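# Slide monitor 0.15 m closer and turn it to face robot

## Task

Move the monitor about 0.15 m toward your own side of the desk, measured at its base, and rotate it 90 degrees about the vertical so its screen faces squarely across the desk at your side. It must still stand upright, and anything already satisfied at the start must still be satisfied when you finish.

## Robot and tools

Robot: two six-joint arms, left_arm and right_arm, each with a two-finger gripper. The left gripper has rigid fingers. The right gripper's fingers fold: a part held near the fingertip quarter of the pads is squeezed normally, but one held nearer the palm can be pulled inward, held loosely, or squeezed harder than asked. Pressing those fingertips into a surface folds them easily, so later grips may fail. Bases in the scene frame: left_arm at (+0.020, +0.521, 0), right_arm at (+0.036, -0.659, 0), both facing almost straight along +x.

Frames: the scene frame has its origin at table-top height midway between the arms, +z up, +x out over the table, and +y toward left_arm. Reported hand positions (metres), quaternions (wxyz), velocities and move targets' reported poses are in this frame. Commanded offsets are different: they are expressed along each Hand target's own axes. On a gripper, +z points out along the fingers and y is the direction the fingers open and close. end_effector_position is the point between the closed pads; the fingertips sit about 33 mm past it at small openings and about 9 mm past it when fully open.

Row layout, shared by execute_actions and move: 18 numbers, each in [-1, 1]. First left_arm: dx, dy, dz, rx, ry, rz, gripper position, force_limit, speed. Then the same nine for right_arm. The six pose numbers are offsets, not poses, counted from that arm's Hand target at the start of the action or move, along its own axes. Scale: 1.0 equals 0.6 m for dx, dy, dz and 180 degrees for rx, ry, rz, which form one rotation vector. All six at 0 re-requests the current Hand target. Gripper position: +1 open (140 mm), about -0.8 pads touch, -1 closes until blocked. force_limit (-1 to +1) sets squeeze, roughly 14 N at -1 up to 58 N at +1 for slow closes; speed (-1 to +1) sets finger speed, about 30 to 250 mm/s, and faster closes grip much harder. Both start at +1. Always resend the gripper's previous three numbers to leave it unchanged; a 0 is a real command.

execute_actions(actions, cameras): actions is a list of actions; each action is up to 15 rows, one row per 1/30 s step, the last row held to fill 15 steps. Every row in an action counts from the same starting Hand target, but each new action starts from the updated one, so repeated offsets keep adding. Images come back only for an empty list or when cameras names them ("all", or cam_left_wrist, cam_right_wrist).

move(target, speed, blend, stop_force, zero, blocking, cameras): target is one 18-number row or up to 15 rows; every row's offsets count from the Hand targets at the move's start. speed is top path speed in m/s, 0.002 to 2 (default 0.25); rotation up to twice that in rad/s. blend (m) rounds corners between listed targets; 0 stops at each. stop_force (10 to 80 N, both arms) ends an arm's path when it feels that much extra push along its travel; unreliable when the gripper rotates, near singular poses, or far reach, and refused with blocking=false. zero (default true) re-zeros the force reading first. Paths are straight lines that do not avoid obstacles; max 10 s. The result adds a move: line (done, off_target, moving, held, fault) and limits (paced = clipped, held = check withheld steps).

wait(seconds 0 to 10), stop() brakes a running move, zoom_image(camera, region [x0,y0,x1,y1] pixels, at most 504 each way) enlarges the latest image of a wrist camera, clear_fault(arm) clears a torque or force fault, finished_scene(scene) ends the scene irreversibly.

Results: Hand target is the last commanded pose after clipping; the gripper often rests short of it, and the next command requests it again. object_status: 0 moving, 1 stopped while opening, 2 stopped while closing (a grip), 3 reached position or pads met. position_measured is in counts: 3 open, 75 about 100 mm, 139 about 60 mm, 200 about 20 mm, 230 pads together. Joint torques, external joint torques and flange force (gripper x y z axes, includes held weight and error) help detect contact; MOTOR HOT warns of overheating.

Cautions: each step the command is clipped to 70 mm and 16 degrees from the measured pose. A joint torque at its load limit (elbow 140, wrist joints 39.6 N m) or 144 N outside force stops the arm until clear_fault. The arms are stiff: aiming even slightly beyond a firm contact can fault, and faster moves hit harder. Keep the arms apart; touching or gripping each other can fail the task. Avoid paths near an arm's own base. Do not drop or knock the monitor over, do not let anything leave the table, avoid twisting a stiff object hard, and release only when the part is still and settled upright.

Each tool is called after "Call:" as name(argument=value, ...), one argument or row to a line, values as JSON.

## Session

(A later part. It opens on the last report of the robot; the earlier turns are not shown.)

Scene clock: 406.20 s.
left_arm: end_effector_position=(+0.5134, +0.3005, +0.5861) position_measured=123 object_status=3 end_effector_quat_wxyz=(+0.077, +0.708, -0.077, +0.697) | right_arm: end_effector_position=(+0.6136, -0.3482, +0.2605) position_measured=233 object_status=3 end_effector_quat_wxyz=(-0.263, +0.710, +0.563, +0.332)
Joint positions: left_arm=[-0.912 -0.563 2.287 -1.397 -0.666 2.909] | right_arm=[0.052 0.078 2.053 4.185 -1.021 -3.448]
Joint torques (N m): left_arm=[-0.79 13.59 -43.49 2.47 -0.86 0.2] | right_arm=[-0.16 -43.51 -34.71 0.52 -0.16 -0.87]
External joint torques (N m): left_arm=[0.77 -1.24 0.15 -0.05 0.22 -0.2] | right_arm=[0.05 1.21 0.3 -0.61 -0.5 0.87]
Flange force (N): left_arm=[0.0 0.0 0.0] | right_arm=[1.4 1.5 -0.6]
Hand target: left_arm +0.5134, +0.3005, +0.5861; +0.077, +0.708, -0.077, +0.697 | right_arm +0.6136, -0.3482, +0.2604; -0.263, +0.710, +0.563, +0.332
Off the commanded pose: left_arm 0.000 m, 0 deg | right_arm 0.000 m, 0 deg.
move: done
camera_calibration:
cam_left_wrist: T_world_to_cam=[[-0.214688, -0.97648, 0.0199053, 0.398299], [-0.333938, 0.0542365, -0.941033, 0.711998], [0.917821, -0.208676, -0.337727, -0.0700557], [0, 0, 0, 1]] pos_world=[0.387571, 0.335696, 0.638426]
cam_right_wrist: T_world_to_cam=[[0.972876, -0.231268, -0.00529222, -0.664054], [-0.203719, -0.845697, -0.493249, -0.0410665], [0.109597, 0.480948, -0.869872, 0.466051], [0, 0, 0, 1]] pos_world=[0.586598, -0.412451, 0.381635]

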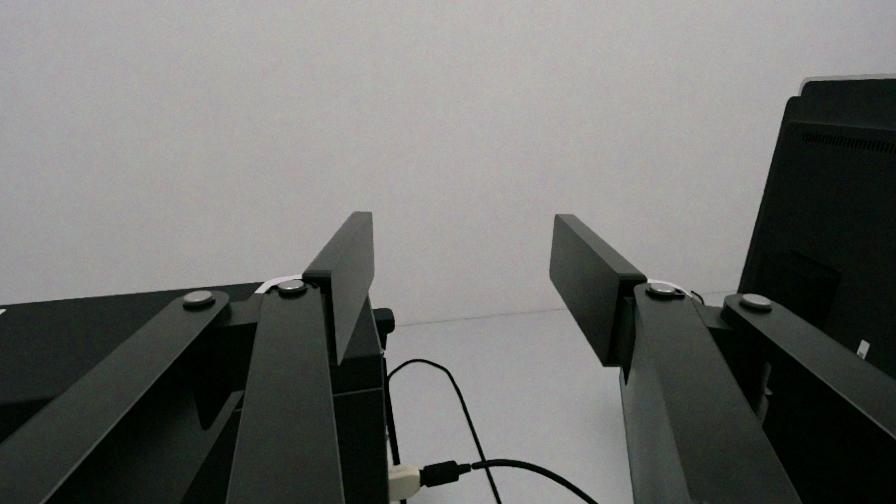

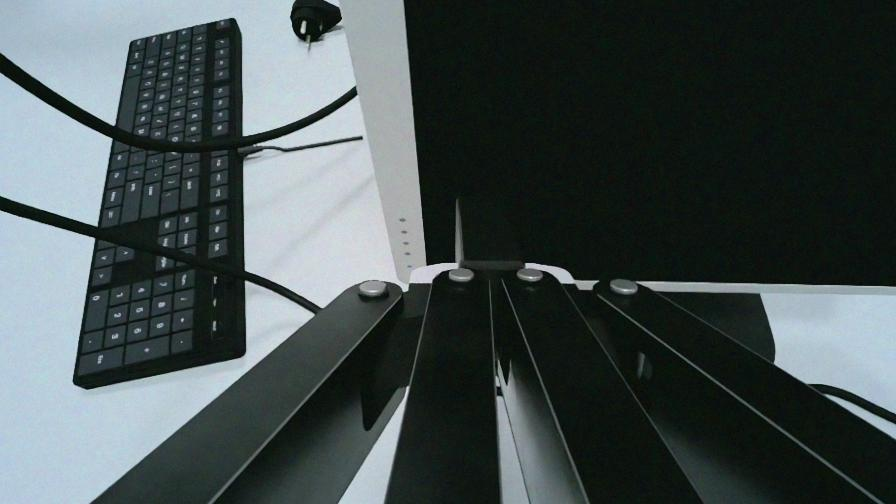

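Call:
move(
  target=[
    [0,0,0,0,0,0,0.05,0,0,0.007,0.0065,0.112,0,0,0,-1,0.3,0],
    [0,0,0,0,0,0,0.05,0,0,0.0743,-0.0365,0.1923,-0.0851,0,0.0714,-1,0.3,0],
    [0,0,0,0,0,0,0.05,0,0,0.1473,-0.0407,0.2793,-0.1702,0,0.1429,-1,0.3,0],
  ],
  speed=0.05,
  blend=0.01,
  cameras=["all"],
)

Scene clock: 429.03 s.
left_arm: end_effector_position=(+0.5134, +0.3005, +0.5861) position_measured=123 object_status=3 end_effector_quat_wxyz=(+0.077, +0.708, -0.077, +0.697) | right_arm: end_effector_position=(+0.6321, -0.1625, +0.2201) position_measured=233 object_status=3 end_effector_quat_wxyz=(-0.145, +0.853, +0.288, +0.411)
Joint positions: left_arm=[-0.912 -0.563 2.287 -1.397 -0.666 2.909] | right_arm=[0.641 0.116 2.113 4.132 -0.02 -2.562]
Joint torques (N m): left_arm=[-0.11 14.08 -43.57 2.47 -0.91 0.26] | right_arm=[-15.51 -43.45 -53.05 -1.33 11.49 -0.46]
External joint torques (N m): left_arm=[0.08 -1.65 0.38 -0.06 0.28 -0.26] | right_arm=[15.7 -2.3 19.35 -0.51 -10.31 0.46]
Flange force (N): left_arm=[0.0 0.0 0.0] | right_arm=[0.0 0.0 0.0]
Hand target: left_arm +0.5134, +0.3005, +0.5861; +0.077, +0.708, -0.077, +0.697 | right_arm +0.6320, -0.1622, +0.2207; -0.134, +0.859, +0.286, +0.402
Off the commanded pose: left_arm 0.000 m, 0 deg | right_arm 0.001 m, 2 deg.
move: done
camera_calibration:
cam_left_wrist: T_world_to_cam=[[-0.214688, -0.97648, 0.0199053, 0.398299], [-0.333938, 0.0542365, -0.941033, 0.711998], [0.917821, -0.208676, -0.337727, -0.0700557], [0, 0, 0, 1]] pos_world=[0.387571, 0.335696, 0.638426]
cam_right_wrist: T_world_to_cam=[[0.606686, -0.794757, -0.017114, -0.496804], [-0.685904, -0.512467, -0.516637, 0.464042], [0.40183, 0.325175, -0.856034, 0.126527], [0, 0, 0, 1]] pos_world=[0.56885, -0.198176, 0.33955]

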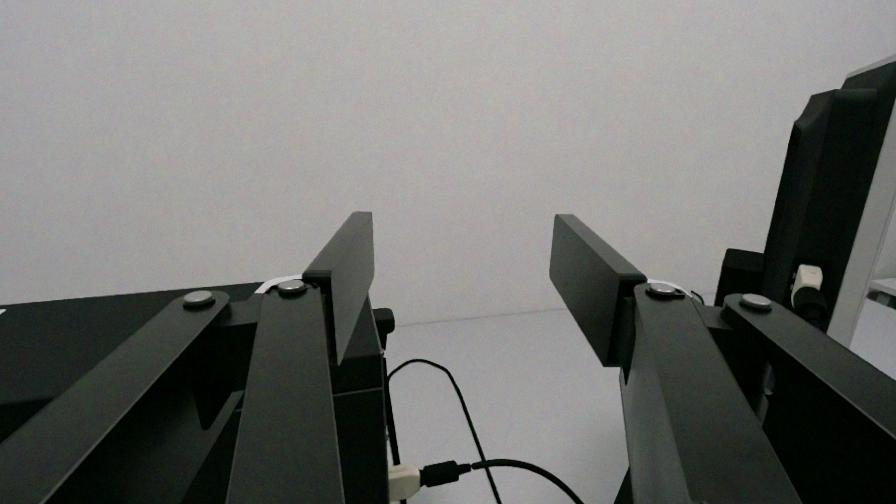

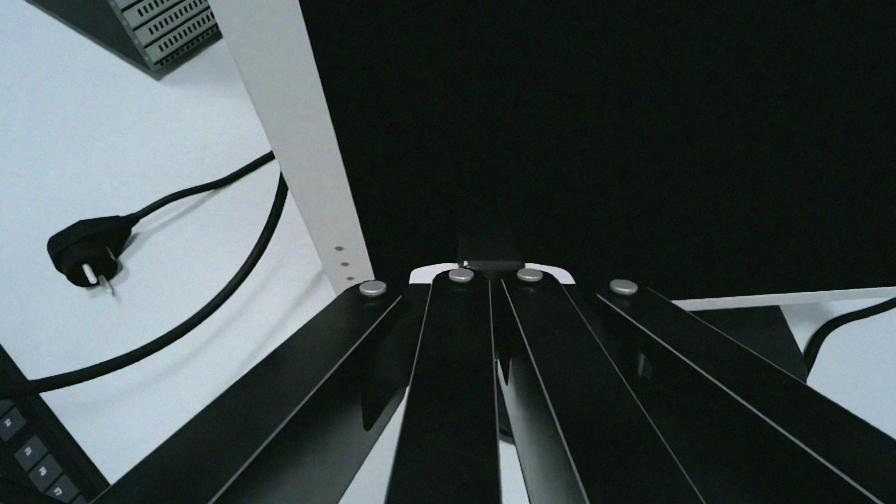

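Call:
move(
  target=[
    [0,0,0,0,0,0,0.05,0,0,0.0673,-0.042,0.0802,-0.0851,0,0.0714,-1,0.3,0],
    [0,0,0,0,0,0,0.05,0,0,0.1288,-0.0472,0.1535,-0.1574,0,0.1322,-1,0.3,0],
  ],
  speed=0.05,
  blend=0.01,
  cameras=["all"],
)

Scene clock: 443.50 s.
left_arm: end_effector_position=(+0.5134, +0.3005, +0.5861) position_measured=123 object_status=3 end_effector_quat_wxyz=(+0.077, +0.708, -0.077, +0.697) | right_arm: end_effector_position=(+0.7112, -0.0675, +0.2210) position_measured=233 object_status=3 end_effector_quat_wxyz=(+0.000, +0.906, -0.002, +0.423)
Joint positions: left_arm=[-0.912 -0.563 2.287 -1.397 -0.666 2.909] | right_arm=[0.904 0.407 1.705 5.182 0.744 -3.057]
Joint torques (N m): left_arm=[-0.48 13.93 -43.67 2.49 -0.9 0.29] | right_arm=[-33.87 -74.11 -41.49 -4.66 6.32 -0.37]
External joint torques (N m): left_arm=[0.46 -1.59 0.35 -0.07 0.26 -0.29] | right_arm=[33.59 -2.18 6.02 4.86 -6.14 0.37]
Flange force (N): left_arm=[0.0 0.0 0.0] | right_arm=[-26.6 -13.1 -30.7]
Hand target: left_arm +0.5134, +0.3005, +0.5861; +0.077, +0.708, -0.077, +0.697 | right_arm +0.7112, -0.0675, +0.2210; +0.000, +0.906, -0.002, +0.423
Off the commanded pose: left_arm 0.000 m, 0 deg | right_arm 0.000 m, 0 deg.
move: done
camera_calibration:
cam_left_wrist: T_world_to_cam=[[-0.214688, -0.97648, 0.0199053, 0.398299], [-0.333938, 0.0542365, -0.941033, 0.711998], [0.917821, -0.208676, -0.337727, -0.0700557], [0, 0, 0, 1]] pos_world=[0.387571, 0.335696, 0.638426]
cam_right_wrist: T_world_to_cam=[[-0.0064035, -0.99994, -0.00884738, -0.0489443], [-0.869886, 0.00993402, -0.493153, 0.72829], [0.493211, 0.00453831, -0.869898, -0.0189498], [0, 0, 0, 1]] pos_world=[0.642562, -0.0560902, 0.342241]

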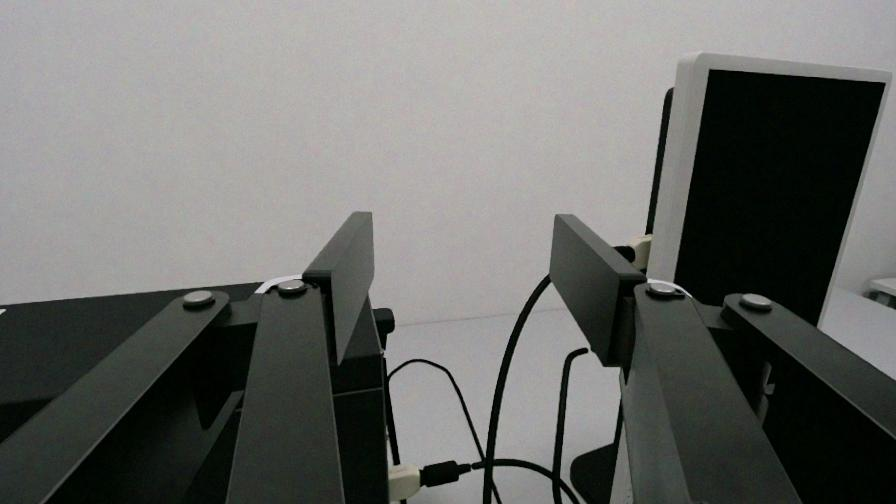

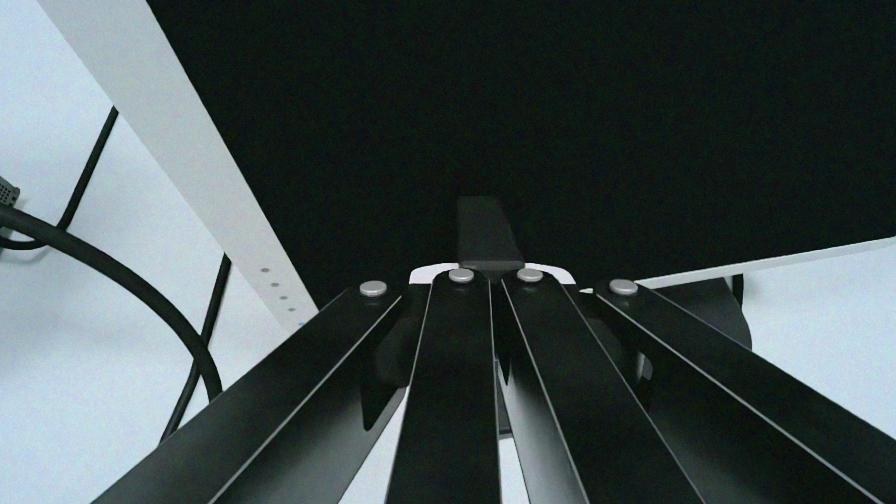

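Call:
move(
  target=[
    [0,0,0,0,0,0,0.05,0,0,0.034,0,0.041,0,0,0,-1,0.3,0],
    [0,0,0,0,0,0,0.05,0,0,0,0,0,0,0,0,-1,0.3,0],
    [0,0,0,0,0,0,0.05,0,0,-0.2,0.18,-0.25,0,0.156,0,-1,0.3,0],
  ],
  speed=[0.04,0.1,0.2],
  cameras=["all"],
)

Scene clock: 468.40 s.
left_arm: end_effector_position=(+0.5134, +0.3005, +0.5861) position_measured=123 object_status=3 end_effector_quat_wxyz=(+0.077, +0.708, -0.077, +0.697) | right_arm: end_effector_position=(+0.5189, -0.1750, +0.2250) position_measured=233 object_status=3 end_effector_quat_wxyz=(+0.000, +0.776, -0.002, +0.631)
Joint positions: left_arm=[-0.912 -0.563 2.287 -1.397 -0.666 2.909] | right_arm=[1.187 0.295 2.22 4.524 1.182 -2.199]
Joint torques (N m): left_arm=[-0.99 13.77 -43.8 2.5 -0.93 0.18] | right_arm=[-0.59 -52.97 -22.52 -1.37 2.66 -0.65]
External joint torques (N m): left_arm=[0.94 -1.3 0.53 -0.09 0.3 -0.18] | right_arm=[0.47 0.3 0.11 -0.61 -0.43 0.65]
Flange force (N): left_arm=[0.0 0.0 0.0] | right_arm=[-2.2 0.7 1.0]
Hand target: left_arm +0.5134, +0.3005, +0.5861; +0.077, +0.708, -0.077, +0.697 | right_arm +0.5189, -0.1750, +0.2250; +0.000, +0.776, -0.002, +0.631
Off the commanded pose: left_arm 0.000 m, 0 deg | right_arm 0.000 m, 0 deg.
move: done
camera_calibration:
cam_left_wrist: T_world_to_cam=[[-0.214688, -0.97648, 0.0199053, 0.398299], [-0.333938, 0.0542365, -0.941033, 0.711998], [0.917821, -0.208676, -0.337727, -0.0700557], [0, 0, 0, 1]] pos_world=[0.387571, 0.335696, 0.638426]
cam_right_wrist: T_world_to_cam=[[-0.00281903, -0.999949, -0.00974705, -0.159238], [-0.535374, 0.0097417, -0.844559, 0.469525], [0.84461, 0.00283748, -0.535374, -0.178131], [0, 0, 0, 1]] pos_world=[0.401374, -0.163298, 0.299623]

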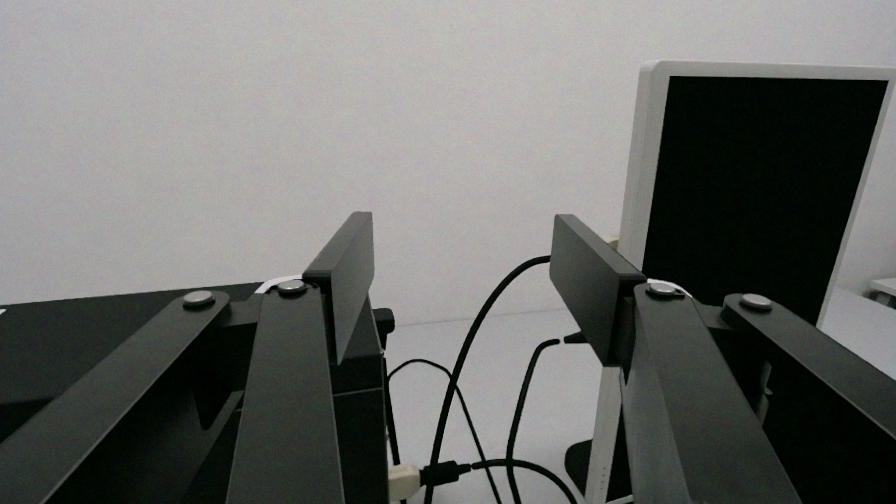

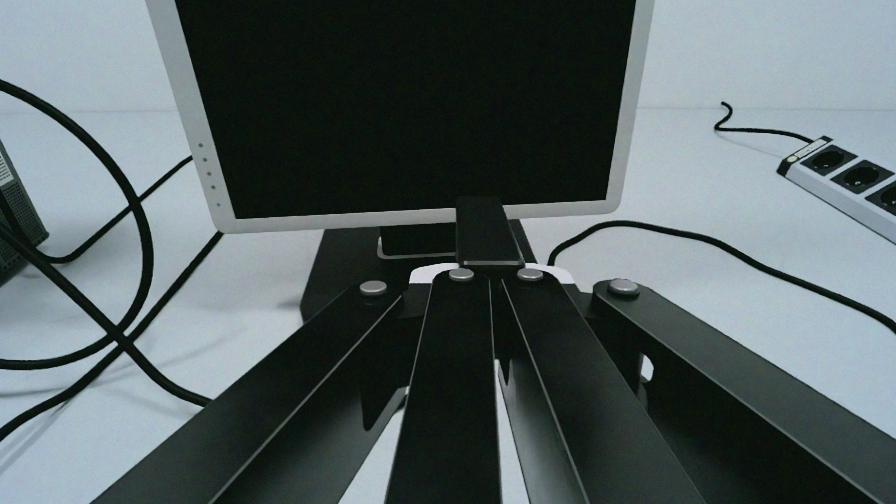

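Call:
move(
  target=[0,0,0,0,0,0,0.05,0,0,-0.1755,-0.045,0.2527,0.0256,0,-0.0053,1,0.3,0],
  speed=0.15,
  cameras=["cam_right_wrist"],
)

Scene clock: 492.47 s.
left_arm: end_effector_position=(+0.5134, +0.3005, +0.5861) position_measured=123 object_status=3 end_effector_quat_wxyz=(+0.077, +0.708, -0.077, +0.697) | right_arm: end_effector_position=(+0.6458, -0.1481, +0.0909) position_measured=3 object_status=3 end_effector_quat_wxyz=(-0.026, +0.776, +0.030, +0.630)
Joint positions: left_arm=[-0.912 -0.563 2.287 -1.397 -0.666 2.909] | right_arm=[0.976 0.578 2.154 4.153 1.125 -1.921]
Joint torques (N m): left_arm=[-0.84 13.34 -43.53 2.42 -0.98 0.28] | right_arm=[0.46 -73.6 -15.27 -1.17 2.86 -0.57]
External joint torques (N m): left_arm=[0.87 -1.16 0.18 0.01 0.33 -0.28] | right_arm=[-0.45 1.05 0.22 -0.58 -0.33 0.57]
Flange force (N): left_arm=[0.0 0.0 0.0] | right_arm=[-2.5 1.7 2.2]
Hand target: left_arm +0.5134, +0.3005, +0.5861; +0.077, +0.708, -0.077, +0.697 | right_arm +0.6458, -0.1481, +0.0909; -0.026, +0.776, +0.030, +0.630
Off the commanded pose: left_arm 0.000 m, 0 deg | right_arm 0.000 m, 0 deg.
move: done
camera_calibration:
cam_right_wrist: T_world_to_cam=[[0.0792146, -0.996808, -0.0099837, -0.185801], [-0.534279, -0.0339988, -0.844624, 0.416737], [0.841588, 0.0722406, -0.535267, -0.34489], [0, 0, 0, 1]] pos_world=[0.527627, -0.146124, 0.165523]
Images, in order (width x height): cam_right_wrist 896x504.

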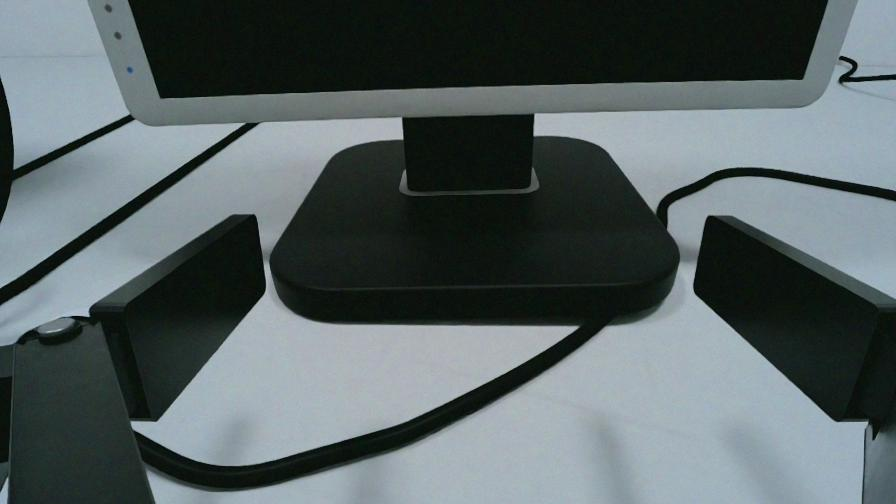

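Call:
move(
  target=[0,0,0,0,0,0,0.05,0,0,0,0,0.325,0,0,0,1,0.3,0],
  speed=0.05,
  stop_force=12,
  cameras=["cam_right_wrist"],
)

Call:
move(
  target=[0,0,0,0,0,0,0.05,0,0,0,0,0,0,0,0,-1,0.3,-1],
)

Call:
wait(
  seconds=1.5,
  cameras=["cam_right_wrist"],
)

Scene clock: 507.67 s.
left_arm: end_effector_position=(+0.5134, +0.3005, +0.5861) position_measured=123 object_status=3 end_effector_quat_wxyz=(+0.077, +0.708, -0.077, +0.697) | right_arm: end_effector_position=(+0.7258, -0.1417, +0.0748) position_measured=3 object_status=3 end_effector_quat_wxyz=(-0.026, +0.775, +0.030, +0.630)
Joint positions: left_arm=[-0.912 -0.563 2.287 -1.397 -0.666 2.909] | right_arm=[0.873 0.644 2.056 4.061 1.073 -1.922]
Joint torques (N m): left_arm=[-0.42 13.78 -43.91 2.48 -0.89 0.22] | right_arm=[-9.39 -50.33 -19.86 -3.83 2.79 -0.69]
External joint torques (N m): left_arm=[0.41 -1.48 0.71 -0.07 0.25 -0.22] | right_arm=[9.34 -29.03 2.88 1.87 -0.28 0.69]
External joint torques when the fault began: right_arm=[20.05 -53.87 6.19 6.19 -0.22 0.63]
Flange force (N): left_arm=[0.0 0.0 0.0] | right_arm=[41.1 8.3 -40.5]
Flange force when the fault began (N): right_arm=[77.5 8.5 -82.3]
Hand target: left_arm +0.5134, +0.3005, +0.5861; +0.077, +0.708, -0.077, +0.697 | right_arm +0.7258, -0.1417, +0.0748; -0.026, +0.775, +0.030, +0.630 (not the last commanded pose)
Tool commands: left_gripper/position=+0.05 left_gripper/force_limit=+0.0 left_gripper/speed=+0.0 right_gripper/position=+1.0 right_gripper/force_limit=+0.301961 right_gripper/speed=+0.003922
Off the commanded pose: left_arm 0.000 m, 0 deg | right_arm 0.113 m, 0 deg.
FORCE FAULT: contact force on the right arm reached its limit, and that arm stopped. The contact can be on any part of that arm, not only on its tool. That arm's remaining commands of this call were not run. That arm is still stopped at the end of this call. While its stop runs, that arm takes no new command, but its gripper still runs the gripper command that each later call begins with.
CLEAR FAULT: the right arm stays stopped until you call clear_fault(arm="right_arm").
move: fault (right_arm; stop_force had ended the path)
camera_calibration:
cam_right_wrist: T_world_to_cam=[[0.0786846, -0.996841, -0.0108064, -0.185478], [-0.534053, -0.0329967, -0.844807, 0.446047], [0.841781, 0.0722444, -0.534963, -0.421514], [0, 0, 0, 1]] pos_world=[0.60763, -0.139722, 0.149325]
Images, in order (width x height): cam_right_wrist 896x504.

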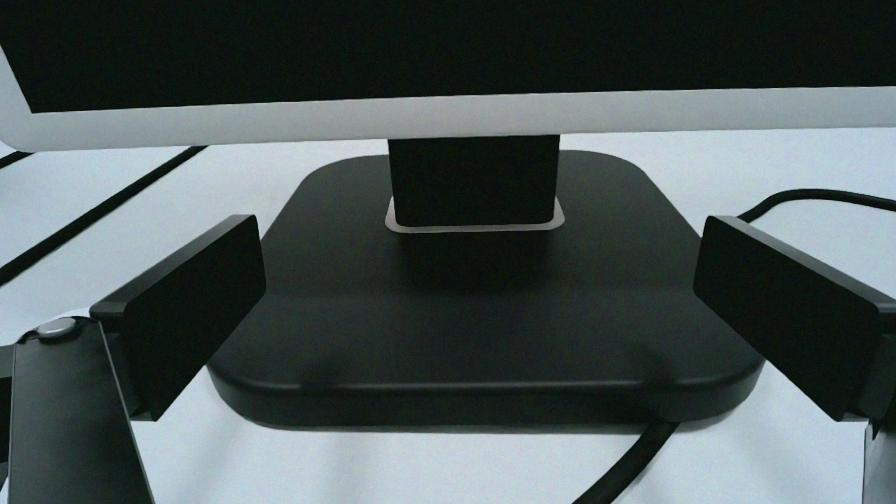

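not run: an earlier result of this reply reported a stop or a fault. Calls in your next reply go to the robot.

not run: an earlier result of this reply reported a stop or a fault. Calls in your next reply go to the robot.

Call:
clear_fault(
  arm="right_arm",
)

Call:
move(
  target=[
    [0,0,0,0,0,0,0.05,0,0,0.03,0,-0.2,0,0,0,1,0.3,0],
    [0,0,0,0,0,0,0.05,0,0,0.375,0.152,-0.35,0,0,0,1,0.3,0],
    [0,0,0,0,0,0,0.05,0,0,0.437,0.595,-0.152,0.4895,0,-0.102,1,0.3,0],
    [0,0,0,0,0,0,0.05,0,0,0.132,0.482,0.187,0.4895,0,-0.102,1,0.3,0],
  ],
  speed=[0.1,0.25,0.3,0.2],
  blend=[0,0.03,0.03,0],
  cameras=["all"],
)

Scene clock: 525.23 s.
left_arm: end_effector_position=(+0.5134, +0.3005, +0.5861) position_measured=123 object_status=3 end_effector_quat_wxyz=(+0.077, +0.708, -0.077, +0.697) | right_arm: end_effector_position=(+0.7258, -0.1417, +0.0748) position_measured=3 object_status=3 end_effector_quat_wxyz=(-0.026, +0.775, +0.030, +0.630)
Joint positions: left_arm=[-0.912 -0.563 2.287 -1.397 -0.666 2.909] | right_arm=[0.873 0.644 2.056 4.061 1.073 -1.922]
Joint torques (N m): left_arm=[-0.95 13.28 -43.59 2.42 -0.86 0.24] | right_arm=[-8.8 -50.93 -19.63 -3.72 2.85 -0.63]
External joint torques (N m): left_arm=[0.91 -0.87 0.25 0.01 0.22 -0.24] | right_arm=[8.56 -28.75 2.7 1.76 -0.32 0.63]
Flange force (N): left_arm=[0.0 0.0 0.0] | right_arm=[41.0 8.9 -39.0]
Hand target: left_arm +0.5134, +0.3005, +0.5861; +0.077, +0.708, -0.077, +0.697 | right_arm +0.7258, -0.1417, +0.0748; -0.026, +0.775, +0.030, +0.630 (not the last commanded pose)
Tool commands: left_gripper/position=+0.05 left_gripper/force_limit=+0.0 left_gripper/speed=+0.0 right_gripper/position=+1.0 right_gripper/force_limit=+0.301961 right_gripper/speed=+0.003922
Off the commanded pose: left_arm 0.000 m, 0 deg | right_arm 0.113 m, 0 deg.
FORCE FAULT, CONTINUED: the right arm's stop, for the force fault that an earlier result reported, is over. The call counts as one of the actions that you can send in this scene. That arm's target is now where it stood when the stop ended, not its last command. That arm accepts commands again.
CLEAR FAULT: your call cleared the right arm's force fault. If the contact force or a joint's load stays at its limit, that arm stops again.

Scene clock: 532.23 s.
left_arm: end_effector_position=(+0.5134, +0.3005, +0.5861) position_measured=123 object_status=3 end_effector_quat_wxyz=(+0.077, +0.708, -0.077, +0.697) | right_arm: end_effector_position=(+0.8742, -0.4203, +0.1286) position_measured=3 object_status=3 end_effector_quat_wxyz=(-0.464, +0.526, +0.569, +0.429)
Joint positions: left_arm=[-0.912 -0.563 2.287 -1.397 -0.666 2.909] | right_arm=[-0.141 0.825 1.487 1.275 1.591 -0.767]
Joint torques (N m): left_arm=[-0.48 13.74 -43.58 2.41 -0.91 0.25] | right_arm=[0.02 -111.5 -33.53 3.48 2.09 -0.68]
External joint torques (N m): left_arm=[0.46 -1.48 0.24 0.02 0.27 -0.25] | right_arm=[0.42 0.83 -0.03 -0.62 -0.22 0.68]
Flange force (N): left_arm=[0.0 0.0 0.0] | right_arm=[-0.2 1.9 0.1]
Hand target: left_arm +0.5134, +0.3005, +0.5861; +0.077, +0.708, -0.077, +0.697 | right_arm +0.8742, -0.4202, +0.1285; -0.464, +0.526, +0.569, +0.429
Off the commanded pose: left_arm 0.000 m, 0 deg | right_arm 0.000 m, 0 deg.
move: done; limits=paced
camera_calibration:
cam_left_wrist: T_world_to_cam=[[-0.214688, -0.97648, 0.0199053, 0.398299], [-0.333938, 0.0542365, -0.941033, 0.711998], [0.917821, -0.208676, -0.337727, -0.0700557], [0, 0, 0, 1]] pos_world=[0.387571, 0.335696, 0.638426]
cam_right_wrist: T_world_to_cam=[[0.99686, 0.07876, -0.0082135, -0.825203], [0.0349866, -0.531109, -0.846581, -0.144883], [-0.071039, 0.843635, -0.532197, 0.624321], [0, 0, 0, 1]] pos_world=[0.872032, -0.538655, 0.202828]

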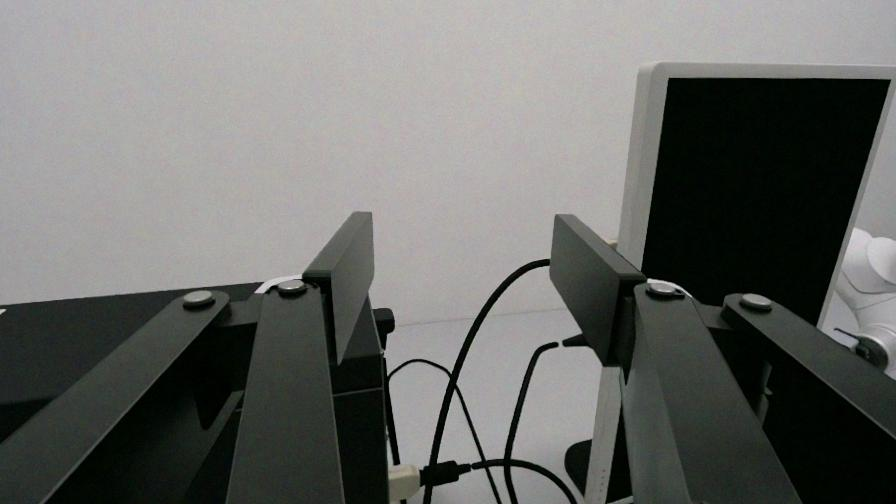

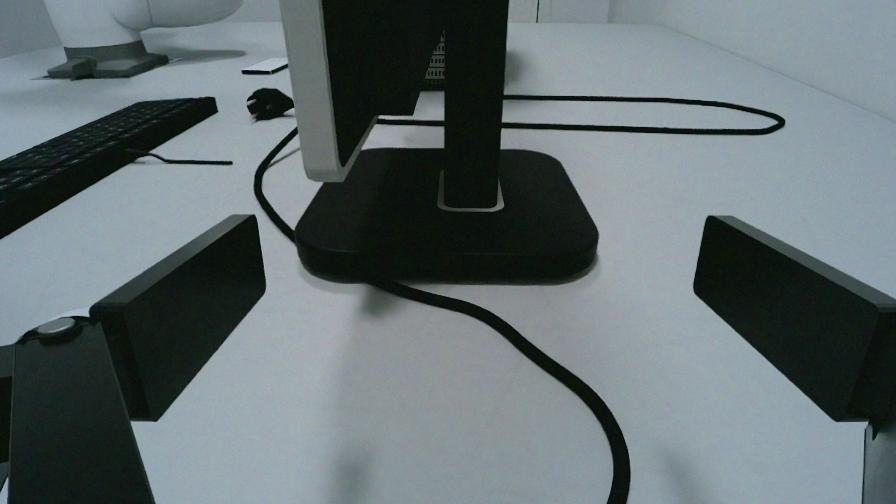

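Call:
move(
  target=[
    [0,0,0,0,0,0,0.05,0,0,0,0.01,0.15,0,-0.044,0,0.43,0.3,0],
    [0,0,0,0,0,0,0.05,0,0,-0.0325,0.0128,0.4367,0,-0.044,0,0.43,0.3,0],
  ],
  speed=[0.12,0.06],
  blend=[0.01,0],
  cameras=["cam_right_wrist"],
)

Scene clock: 550.30 s.
left_arm: end_effector_position=(+0.5134, +0.3005, +0.5861) position_measured=123 object_status=3 end_effector_quat_wxyz=(+0.077, +0.708, -0.077, +0.697) | right_arm: end_effector_position=(+0.8619, -0.1678, +0.0568) position_measured=75 object_status=3 end_effector_quat_wxyz=(-0.424, +0.554, +0.600, +0.391)
Joint positions: left_arm=[-0.912 -0.563 2.287 -1.397 -0.666 2.909] | right_arm=[0.166 0.857 1.487 1.38 1.274 -0.729]
Joint torques (N m): left_arm=[-0.33 13.12 -43.79 2.4 -0.96 0.3] | right_arm=[-0.08 -114.93 -33.72 3.11 1.97 -0.71]
External joint torques (N m): left_arm=[0.3 -0.73 0.35 0.03 0.32 -0.3] | right_arm=[0 2.75 0.25 -0.66 -0.22 0.71]
Flange force (N): left_arm=[0.0 0.0 0.0] | right_arm=[-1.9 3.7 1.0]
Hand target: left_arm +0.5134, +0.3005, +0.5861; +0.077, +0.708, -0.077, +0.697 | right_arm +0.8619, -0.1677, +0.0567; -0.424, +0.554, +0.600, +0.391
Off the commanded pose: left_arm 0.000 m, 0 deg | right_arm 0.000 m, 0 deg.
move: done
camera_calibration:
cam_right_wrist: T_world_to_cam=[[0.996944, 0.0776836, -0.00819018, -0.833703], [0.0437706, -0.642392, -0.765125, -0.102122], [-0.064699, 0.762429, -0.64383, 0.359465], [0, 0, 0, 1]] pos_world=[0.858883, -0.274904, 0.146471]
Images, in order (width x height): cam_right_wrist 896x504.

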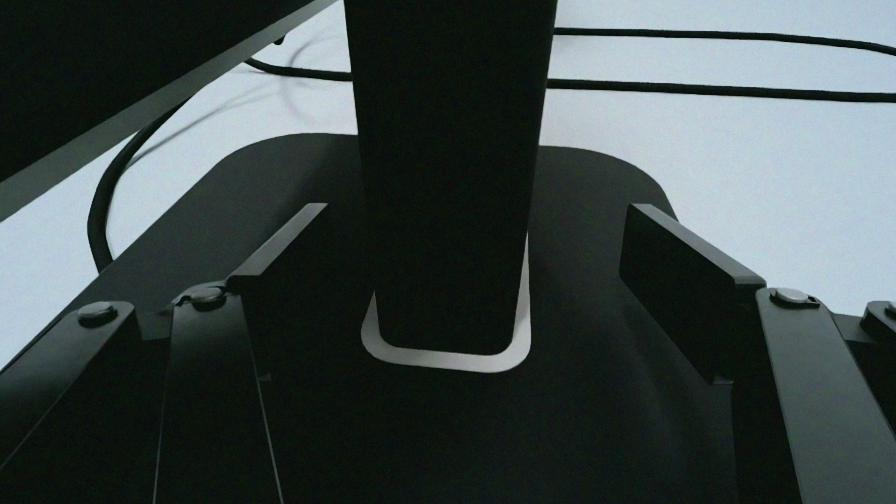

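Call:
move(
  target=[0,0,0,0,0,0,0.05,0,0,0,-0.015,0,0,0,0,0.43,0.3,0],
  speed=0.1,
)

Call:
move(
  target=[0,0,0,0,0,0,0.05,0,0,0,0,0,0,0,0,-1,0.6,-1],
)

Call:
wait(
  seconds=1.5,
  cameras=["cam_right_wrist"],
)

Scene clock: 554.63 s.
left_arm: end_effector_position=(+0.5134, +0.3005, +0.5861) position_measured=123 object_status=3 end_effector_quat_wxyz=(+0.077, +0.708, -0.077, +0.697) | right_arm: end_effector_position=(+0.8530, -0.1684, +0.0567) position_measured=75 object_status=3 end_effector_quat_wxyz=(-0.424, +0.554, +0.600, +0.391)
Joint positions: left_arm=[-0.912 -0.563 2.287 -1.397 -0.666 2.909] | right_arm=[0.167 0.847 1.51 1.384 1.271 -0.742]
Joint torques (N m): left_arm=[-0.22 13.45 -43.86 2.39 -0.9 0.28] | right_arm=[-0.05 -113.97 -33.58 3.06 2.05 -0.72]
External joint torques (N m): left_arm=[0.21 -1.23 0.55 0.03 0.26 -0.28] | right_arm=[0.13 3.42 0.61 -0.66 -0.29 0.72]
Flange force (N): left_arm=[0.0 0.0 0.0] | right_arm=[-2.6 3.6 1.4]
Hand target: left_arm +0.5134, +0.3005, +0.5861; +0.077, +0.708, -0.077, +0.697 | right_arm +0.8529, -0.1684, +0.0567; -0.424, +0.554, +0.600, +0.391
Off the commanded pose: left_arm 0.000 m, 0 deg | right_arm 0.000 m, 0 deg.
move: done

Scene clock: 557.00 s.
left_arm: end_effector_position=(+0.5134, +0.3005, +0.5861) position_measured=123 object_status=3 end_effector_quat_wxyz=(+0.077, +0.708, -0.077, +0.697) | right_arm: end_effector_position=(+0.8530, -0.1684, +0.0567) position_measured=161 object_status=0 end_effector_quat_wxyz=(-0.424, +0.554, +0.600, +0.391)
Joint positions: left_arm=[-0.912 -0.563 2.287 -1.397 -0.666 2.909] | right_arm=[0.167 0.847 1.51 1.384 1.271 -0.742]
Joint torques (N m): left_arm=[-0.57 13.91 -43.76 2.49 -0.94 0.16] | right_arm=[0.75 -112.13 -34.07 1.57 1.85 -1.52]
External joint torques (N m): left_arm=[0.59 -1.76 0.36 -0.07 0.3 -0.16] | right_arm=[-0.73 0.3 0.73 0.88 -0.06 1.52]
Flange force (N): left_arm=[0.0 0.0 0.0] | right_arm=[1.1 0.2 -0.2]
Hand target: left_arm +0.5134, +0.3005, +0.5861; +0.077, +0.708, -0.077, +0.697 | right_arm +0.8529, -0.1684, +0.0567; -0.424, +0.554, +0.600, +0.391
Off the commanded pose: left_arm 0.000 m, 0 deg | right_arm 0.000 m, 0 deg.
move: done

Scene clock: 558.50 s.
left_arm: end_effector_position=(+0.5134, +0.3005, +0.5861) position_measured=123 object_status=3 end_effector_quat_wxyz=(+0.077, +0.708, -0.077, +0.697) | right_arm: end_effector_position=(+0.8529, -0.1684, +0.0567) position_measured=161 object_status=2 end_effector_quat_wxyz=(-0.424, +0.554, +0.600, +0.391)
Joint positions: left_arm=[-0.912 -0.563 2.287 -1.397 -0.666 2.909] | right_arm=[0.167 0.847 1.51 1.384 1.271 -0.742]
Joint torques (N m): left_arm=[-0.8 13.47 -43.91 2.47 -0.97 0.24] | right_arm=[0.77 -111.76 -34.29 1.73 1.9 -1.38]
External joint torques (N m): left_arm=[0.81 -1.31 0.46 -0.04 0.33 -0.24] | right_arm=[-0.97 0.52 1.1 0.72 -0.12 1.38]
Flange force (N): left_arm=[0.0 0.0 0.0] | right_arm=[0.6 -0.5 -0.6]
Hand target: left_arm +0.5134, +0.3005, +0.5861; +0.077, +0.708, -0.077, +0.697 | right_arm +0.8529, -0.1684, +0.0567; -0.424, +0.554, +0.600, +0.391
Tool commands: left_gripper/position=+0.05 left_gripper/force_limit=+0.0 left_gripper/speed=+0.0 right_gripper/position=-1.0 right_gripper/force_limit=+0.6 right_gripper/speed=-1.0
Off the commanded pose: left_arm 0.000 m, 0 deg | right_arm 0.000 m, 0 deg.
wait: 1.50 s; at rest by 0.17 s
camera_calibration:
cam_right_wrist: T_world_to_cam=[[0.996944, 0.0776836, -0.00819018, -0.824684], [0.0437706, -0.642392, -0.765125, -0.102113], [-0.064699, 0.762429, -0.64383, 0.359341], [0, 0, 0, 1]] pos_world=[0.849883, -0.275504, 0.146471]
Images, in order (width x height): cam_right_wrist 896x504.

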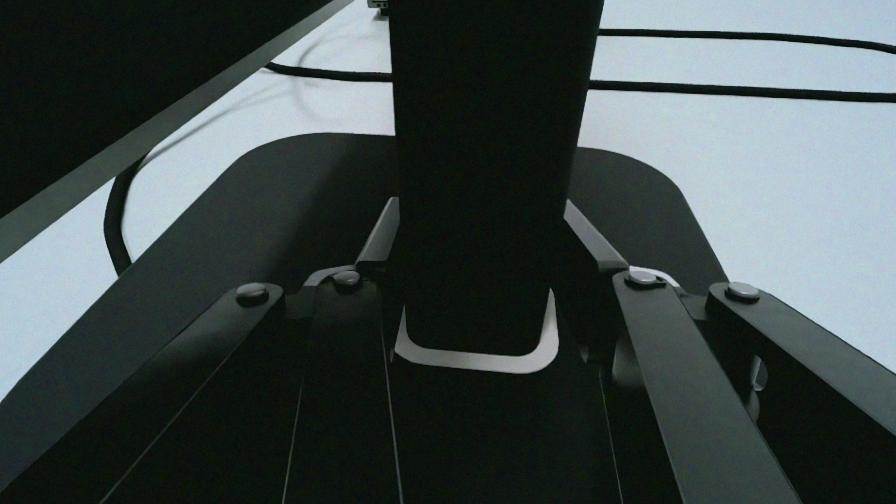

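Call:
move(
  target=[0,0,0,0,0,0,0.05,0,0,-0.027,-0.0567,-0.0743,-0.0078,0,0.0028,-1,0.6,-1],
  speed=0.03,
  stop_force=75,
  cameras=["all"],
)

Scene clock: 599.93 s.
left_arm: end_effector_position=(+0.5134, +0.3005, +0.5861) position_measured=123 object_status=3 end_effector_quat_wxyz=(+0.077, +0.708, -0.077, +0.697) | right_arm: end_effector_position=(+0.8228, -0.2184, +0.0564) position_measured=161 object_status=2 end_effector_quat_wxyz=(-0.419, +0.562, +0.593, +0.397)
Joint positions: left_arm=[-0.912 -0.563 2.287 -1.397 -0.666 2.909] | right_arm=[0.113 0.795 1.623 1.384 1.278 -0.809]
Joint torques (N m): left_arm=[0.09 13.54 -43.75 2.46 -0.89 0.25] | right_arm=[-16.62 -101.47 -19.09 -6.21 3.48 -1.56]
External joint torques (N m): left_arm=[-0.15 -1.09 0.52 -0.05 0.25 -0.25] | right_arm=[16.58 -3.91 -12.09 8.48 -1.57 1.56]
Flange force (N): left_arm=[0.0 0.0 0.0] | right_arm=[14.1 20.7 28.6]
Hand target: left_arm +0.5134, +0.3005, +0.5861; +0.077, +0.708, -0.077, +0.697 | right_arm +0.8228, -0.2184, +0.0564; -0.419, +0.562, +0.593, +0.397
Off the commanded pose: left_arm 0.000 m, 0 deg | right_arm 0.000 m, 0 deg.
move: done
camera_calibration:
cam_left_wrist: T_world_to_cam=[[-0.214688, -0.97648, 0.0199053, 0.398299], [-0.333938, 0.0542365, -0.941033, 0.711998], [0.917821, -0.208676, -0.337727, -0.0700557], [0, 0, 0, 1]] pos_world=[0.387571, 0.335696, 0.638426]
cam_right_wrist: T_world_to_cam=[[0.998629, 0.0516895, -0.00827143, -0.797874], [0.0269589, -0.64328, -0.765156, -0.119555], [-0.0448714, 0.763884, -0.643792, 0.379235], [0, 0, 0, 1]] pos_world=[0.81702, -0.325357, 0.146071]

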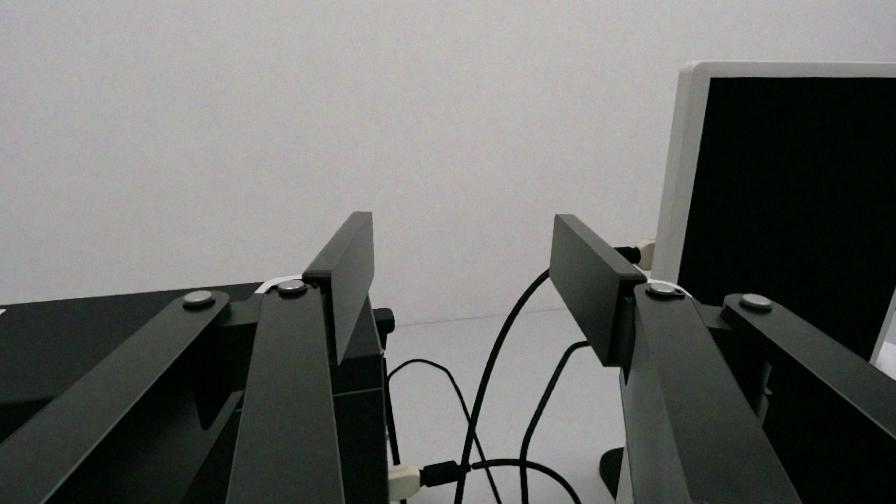

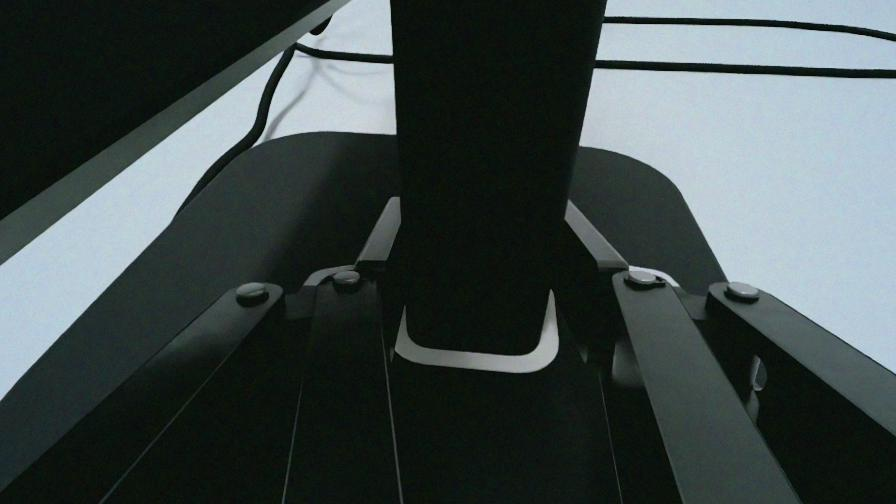

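Call:
move(
  target=[0,0,0,0,0,0,0.05,0,0,-0.02,-0.015,-0.056,0,0,0,-1,0.6,-1],
  speed=0.03,
  stop_force=75,
)

Call:
move(
  target=[
    [0,0,0,0,0,0,0.05,0,0,0,0,0,0,0,0,0.43,0.6,-1],
    [0,0,0,0,0,0,0.05,0,0,0.1,0,-0.45,0,0,0,0.43,0.6,-1],
  ],
  speed=0.12,
  cameras=["all"],
)

Scene clock: 606.93 s.
left_arm: end_effector_position=(+0.5134, +0.3005, +0.5861) position_measured=123 object_status=3 end_effector_quat_wxyz=(+0.077, +0.708, -0.077, +0.697) | right_arm: end_effector_position=(+0.8157, -0.2545, +0.0563) position_measured=163 object_status=2 end_effector_quat_wxyz=(-0.419, +0.562, +0.593, +0.397)
Joint positions: left_arm=[-0.912 -0.563 2.287 -1.397 -0.666 2.909] | right_arm=[0.07 0.783 1.651 1.357 1.303 -0.83]
Joint torques (N m): left_arm=[-1 14.13 -43.69 2.51 -0.89 0.28] | right_arm=[-26.28 -104.57 -26.83 -2.69 0.21 -1.21]
External joint torques (N m): left_arm=[1 -1.9 0.31 -0.08 0.24 -0.29] | right_arm=[26.47 0.43 -3.98 5 1.73 1.21]
Flange force (N): left_arm=[0.0 0.0 0.0] | right_arm=[12.3 9.3 34.9]
Hand target: left_arm +0.5134, +0.3005, +0.5861; +0.077, +0.708, -0.077, +0.697 | right_arm +0.8157, -0.2545, +0.0563; -0.419, +0.562, +0.593, +0.397
Off the commanded pose: left_arm 0.000 m, 0 deg | right_arm 0.000 m, 0 deg.
move: done

Scene clock: 611.73 s.
left_arm: end_effector_position=(+0.5134, +0.3005, +0.5861) position_measured=123 object_status=3 end_effector_quat_wxyz=(+0.077, +0.708, -0.077, +0.697) | right_arm: end_effector_position=(+0.8281, -0.4885, +0.2030) position_measured=75 object_status=3 end_effector_quat_wxyz=(-0.419, +0.562, +0.593, +0.397)
Joint positions: left_arm=[-0.912 -0.563 2.287 -1.397 -0.666 2.909] | right_arm=[-0.218 0.644 1.567 1.139 1.573 -0.687]
Joint torques (N m): left_arm=[-0.59 13.51 -43.3 2.46 -0.93 0.23] | right_arm=[-0.2 -101.02 -35.7 4.04 1.61 -0.69]
External joint torques (N m): left_arm=[0.54 -1.14 -0.06 -0.03 0.29 -0.23] | right_arm=[0.73 2.22 0.05 -0.57 0.06 0.69]
Flange force (N): left_arm=[0.0 0.0 0.0] | right_arm=[-1.2 3.6 0.3]
Hand target: left_arm +0.5134, +0.3005, +0.5861; +0.077, +0.708, -0.077, +0.697 | right_arm +0.8281, -0.4886, +0.2031; -0.419, +0.562, +0.593, +0.397
Off the commanded pose: left_arm 0.000 m, 0 deg | right_arm 0.000 m, 0 deg.
move: done
camera_calibration:
cam_left_wrist: T_world_to_cam=[[-0.214688, -0.97648, 0.0199053, 0.398299], [-0.333938, 0.0542365, -0.941033, 0.711998], [0.917821, -0.208676, -0.337727, -0.0700557], [0, 0, 0, 1]] pos_world=[0.387571, 0.335696, 0.638426]
cam_right_wrist: T_world_to_cam=[[0.998624, 0.0517661, -0.00833537, -0.787923], [0.0269592, -0.643278, -0.765158, -0.181198], [-0.0449712, 0.763881, -0.643789, 0.680321], [0, 0, 0, 1]] pos_world=[0.822319, -0.595457, 0.292771]

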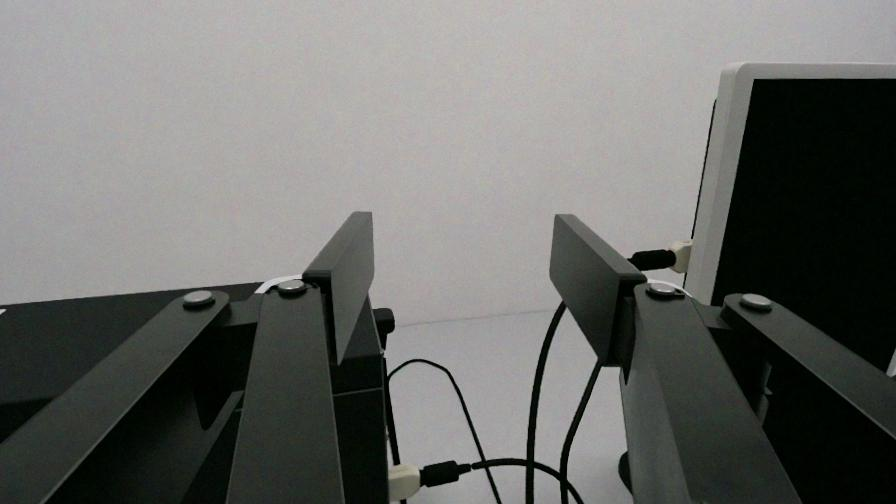

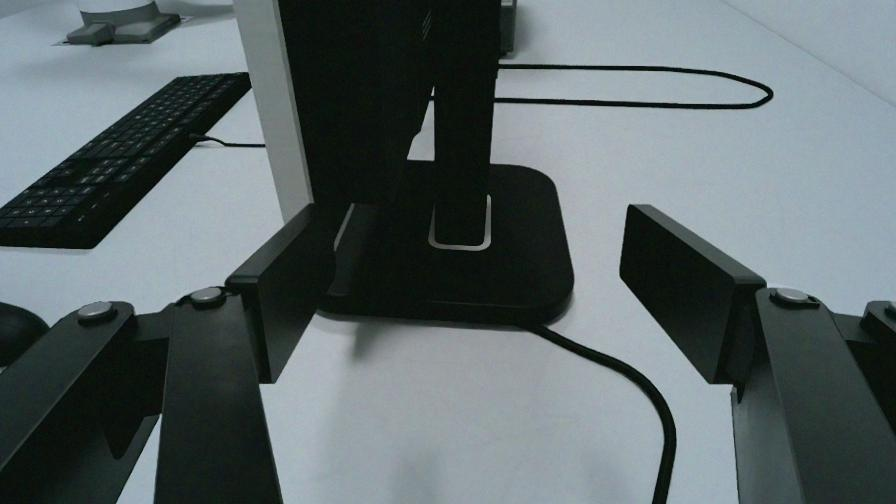

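Call:
finished_scene(
  scene=1,
)

The scene is finished: the task was done.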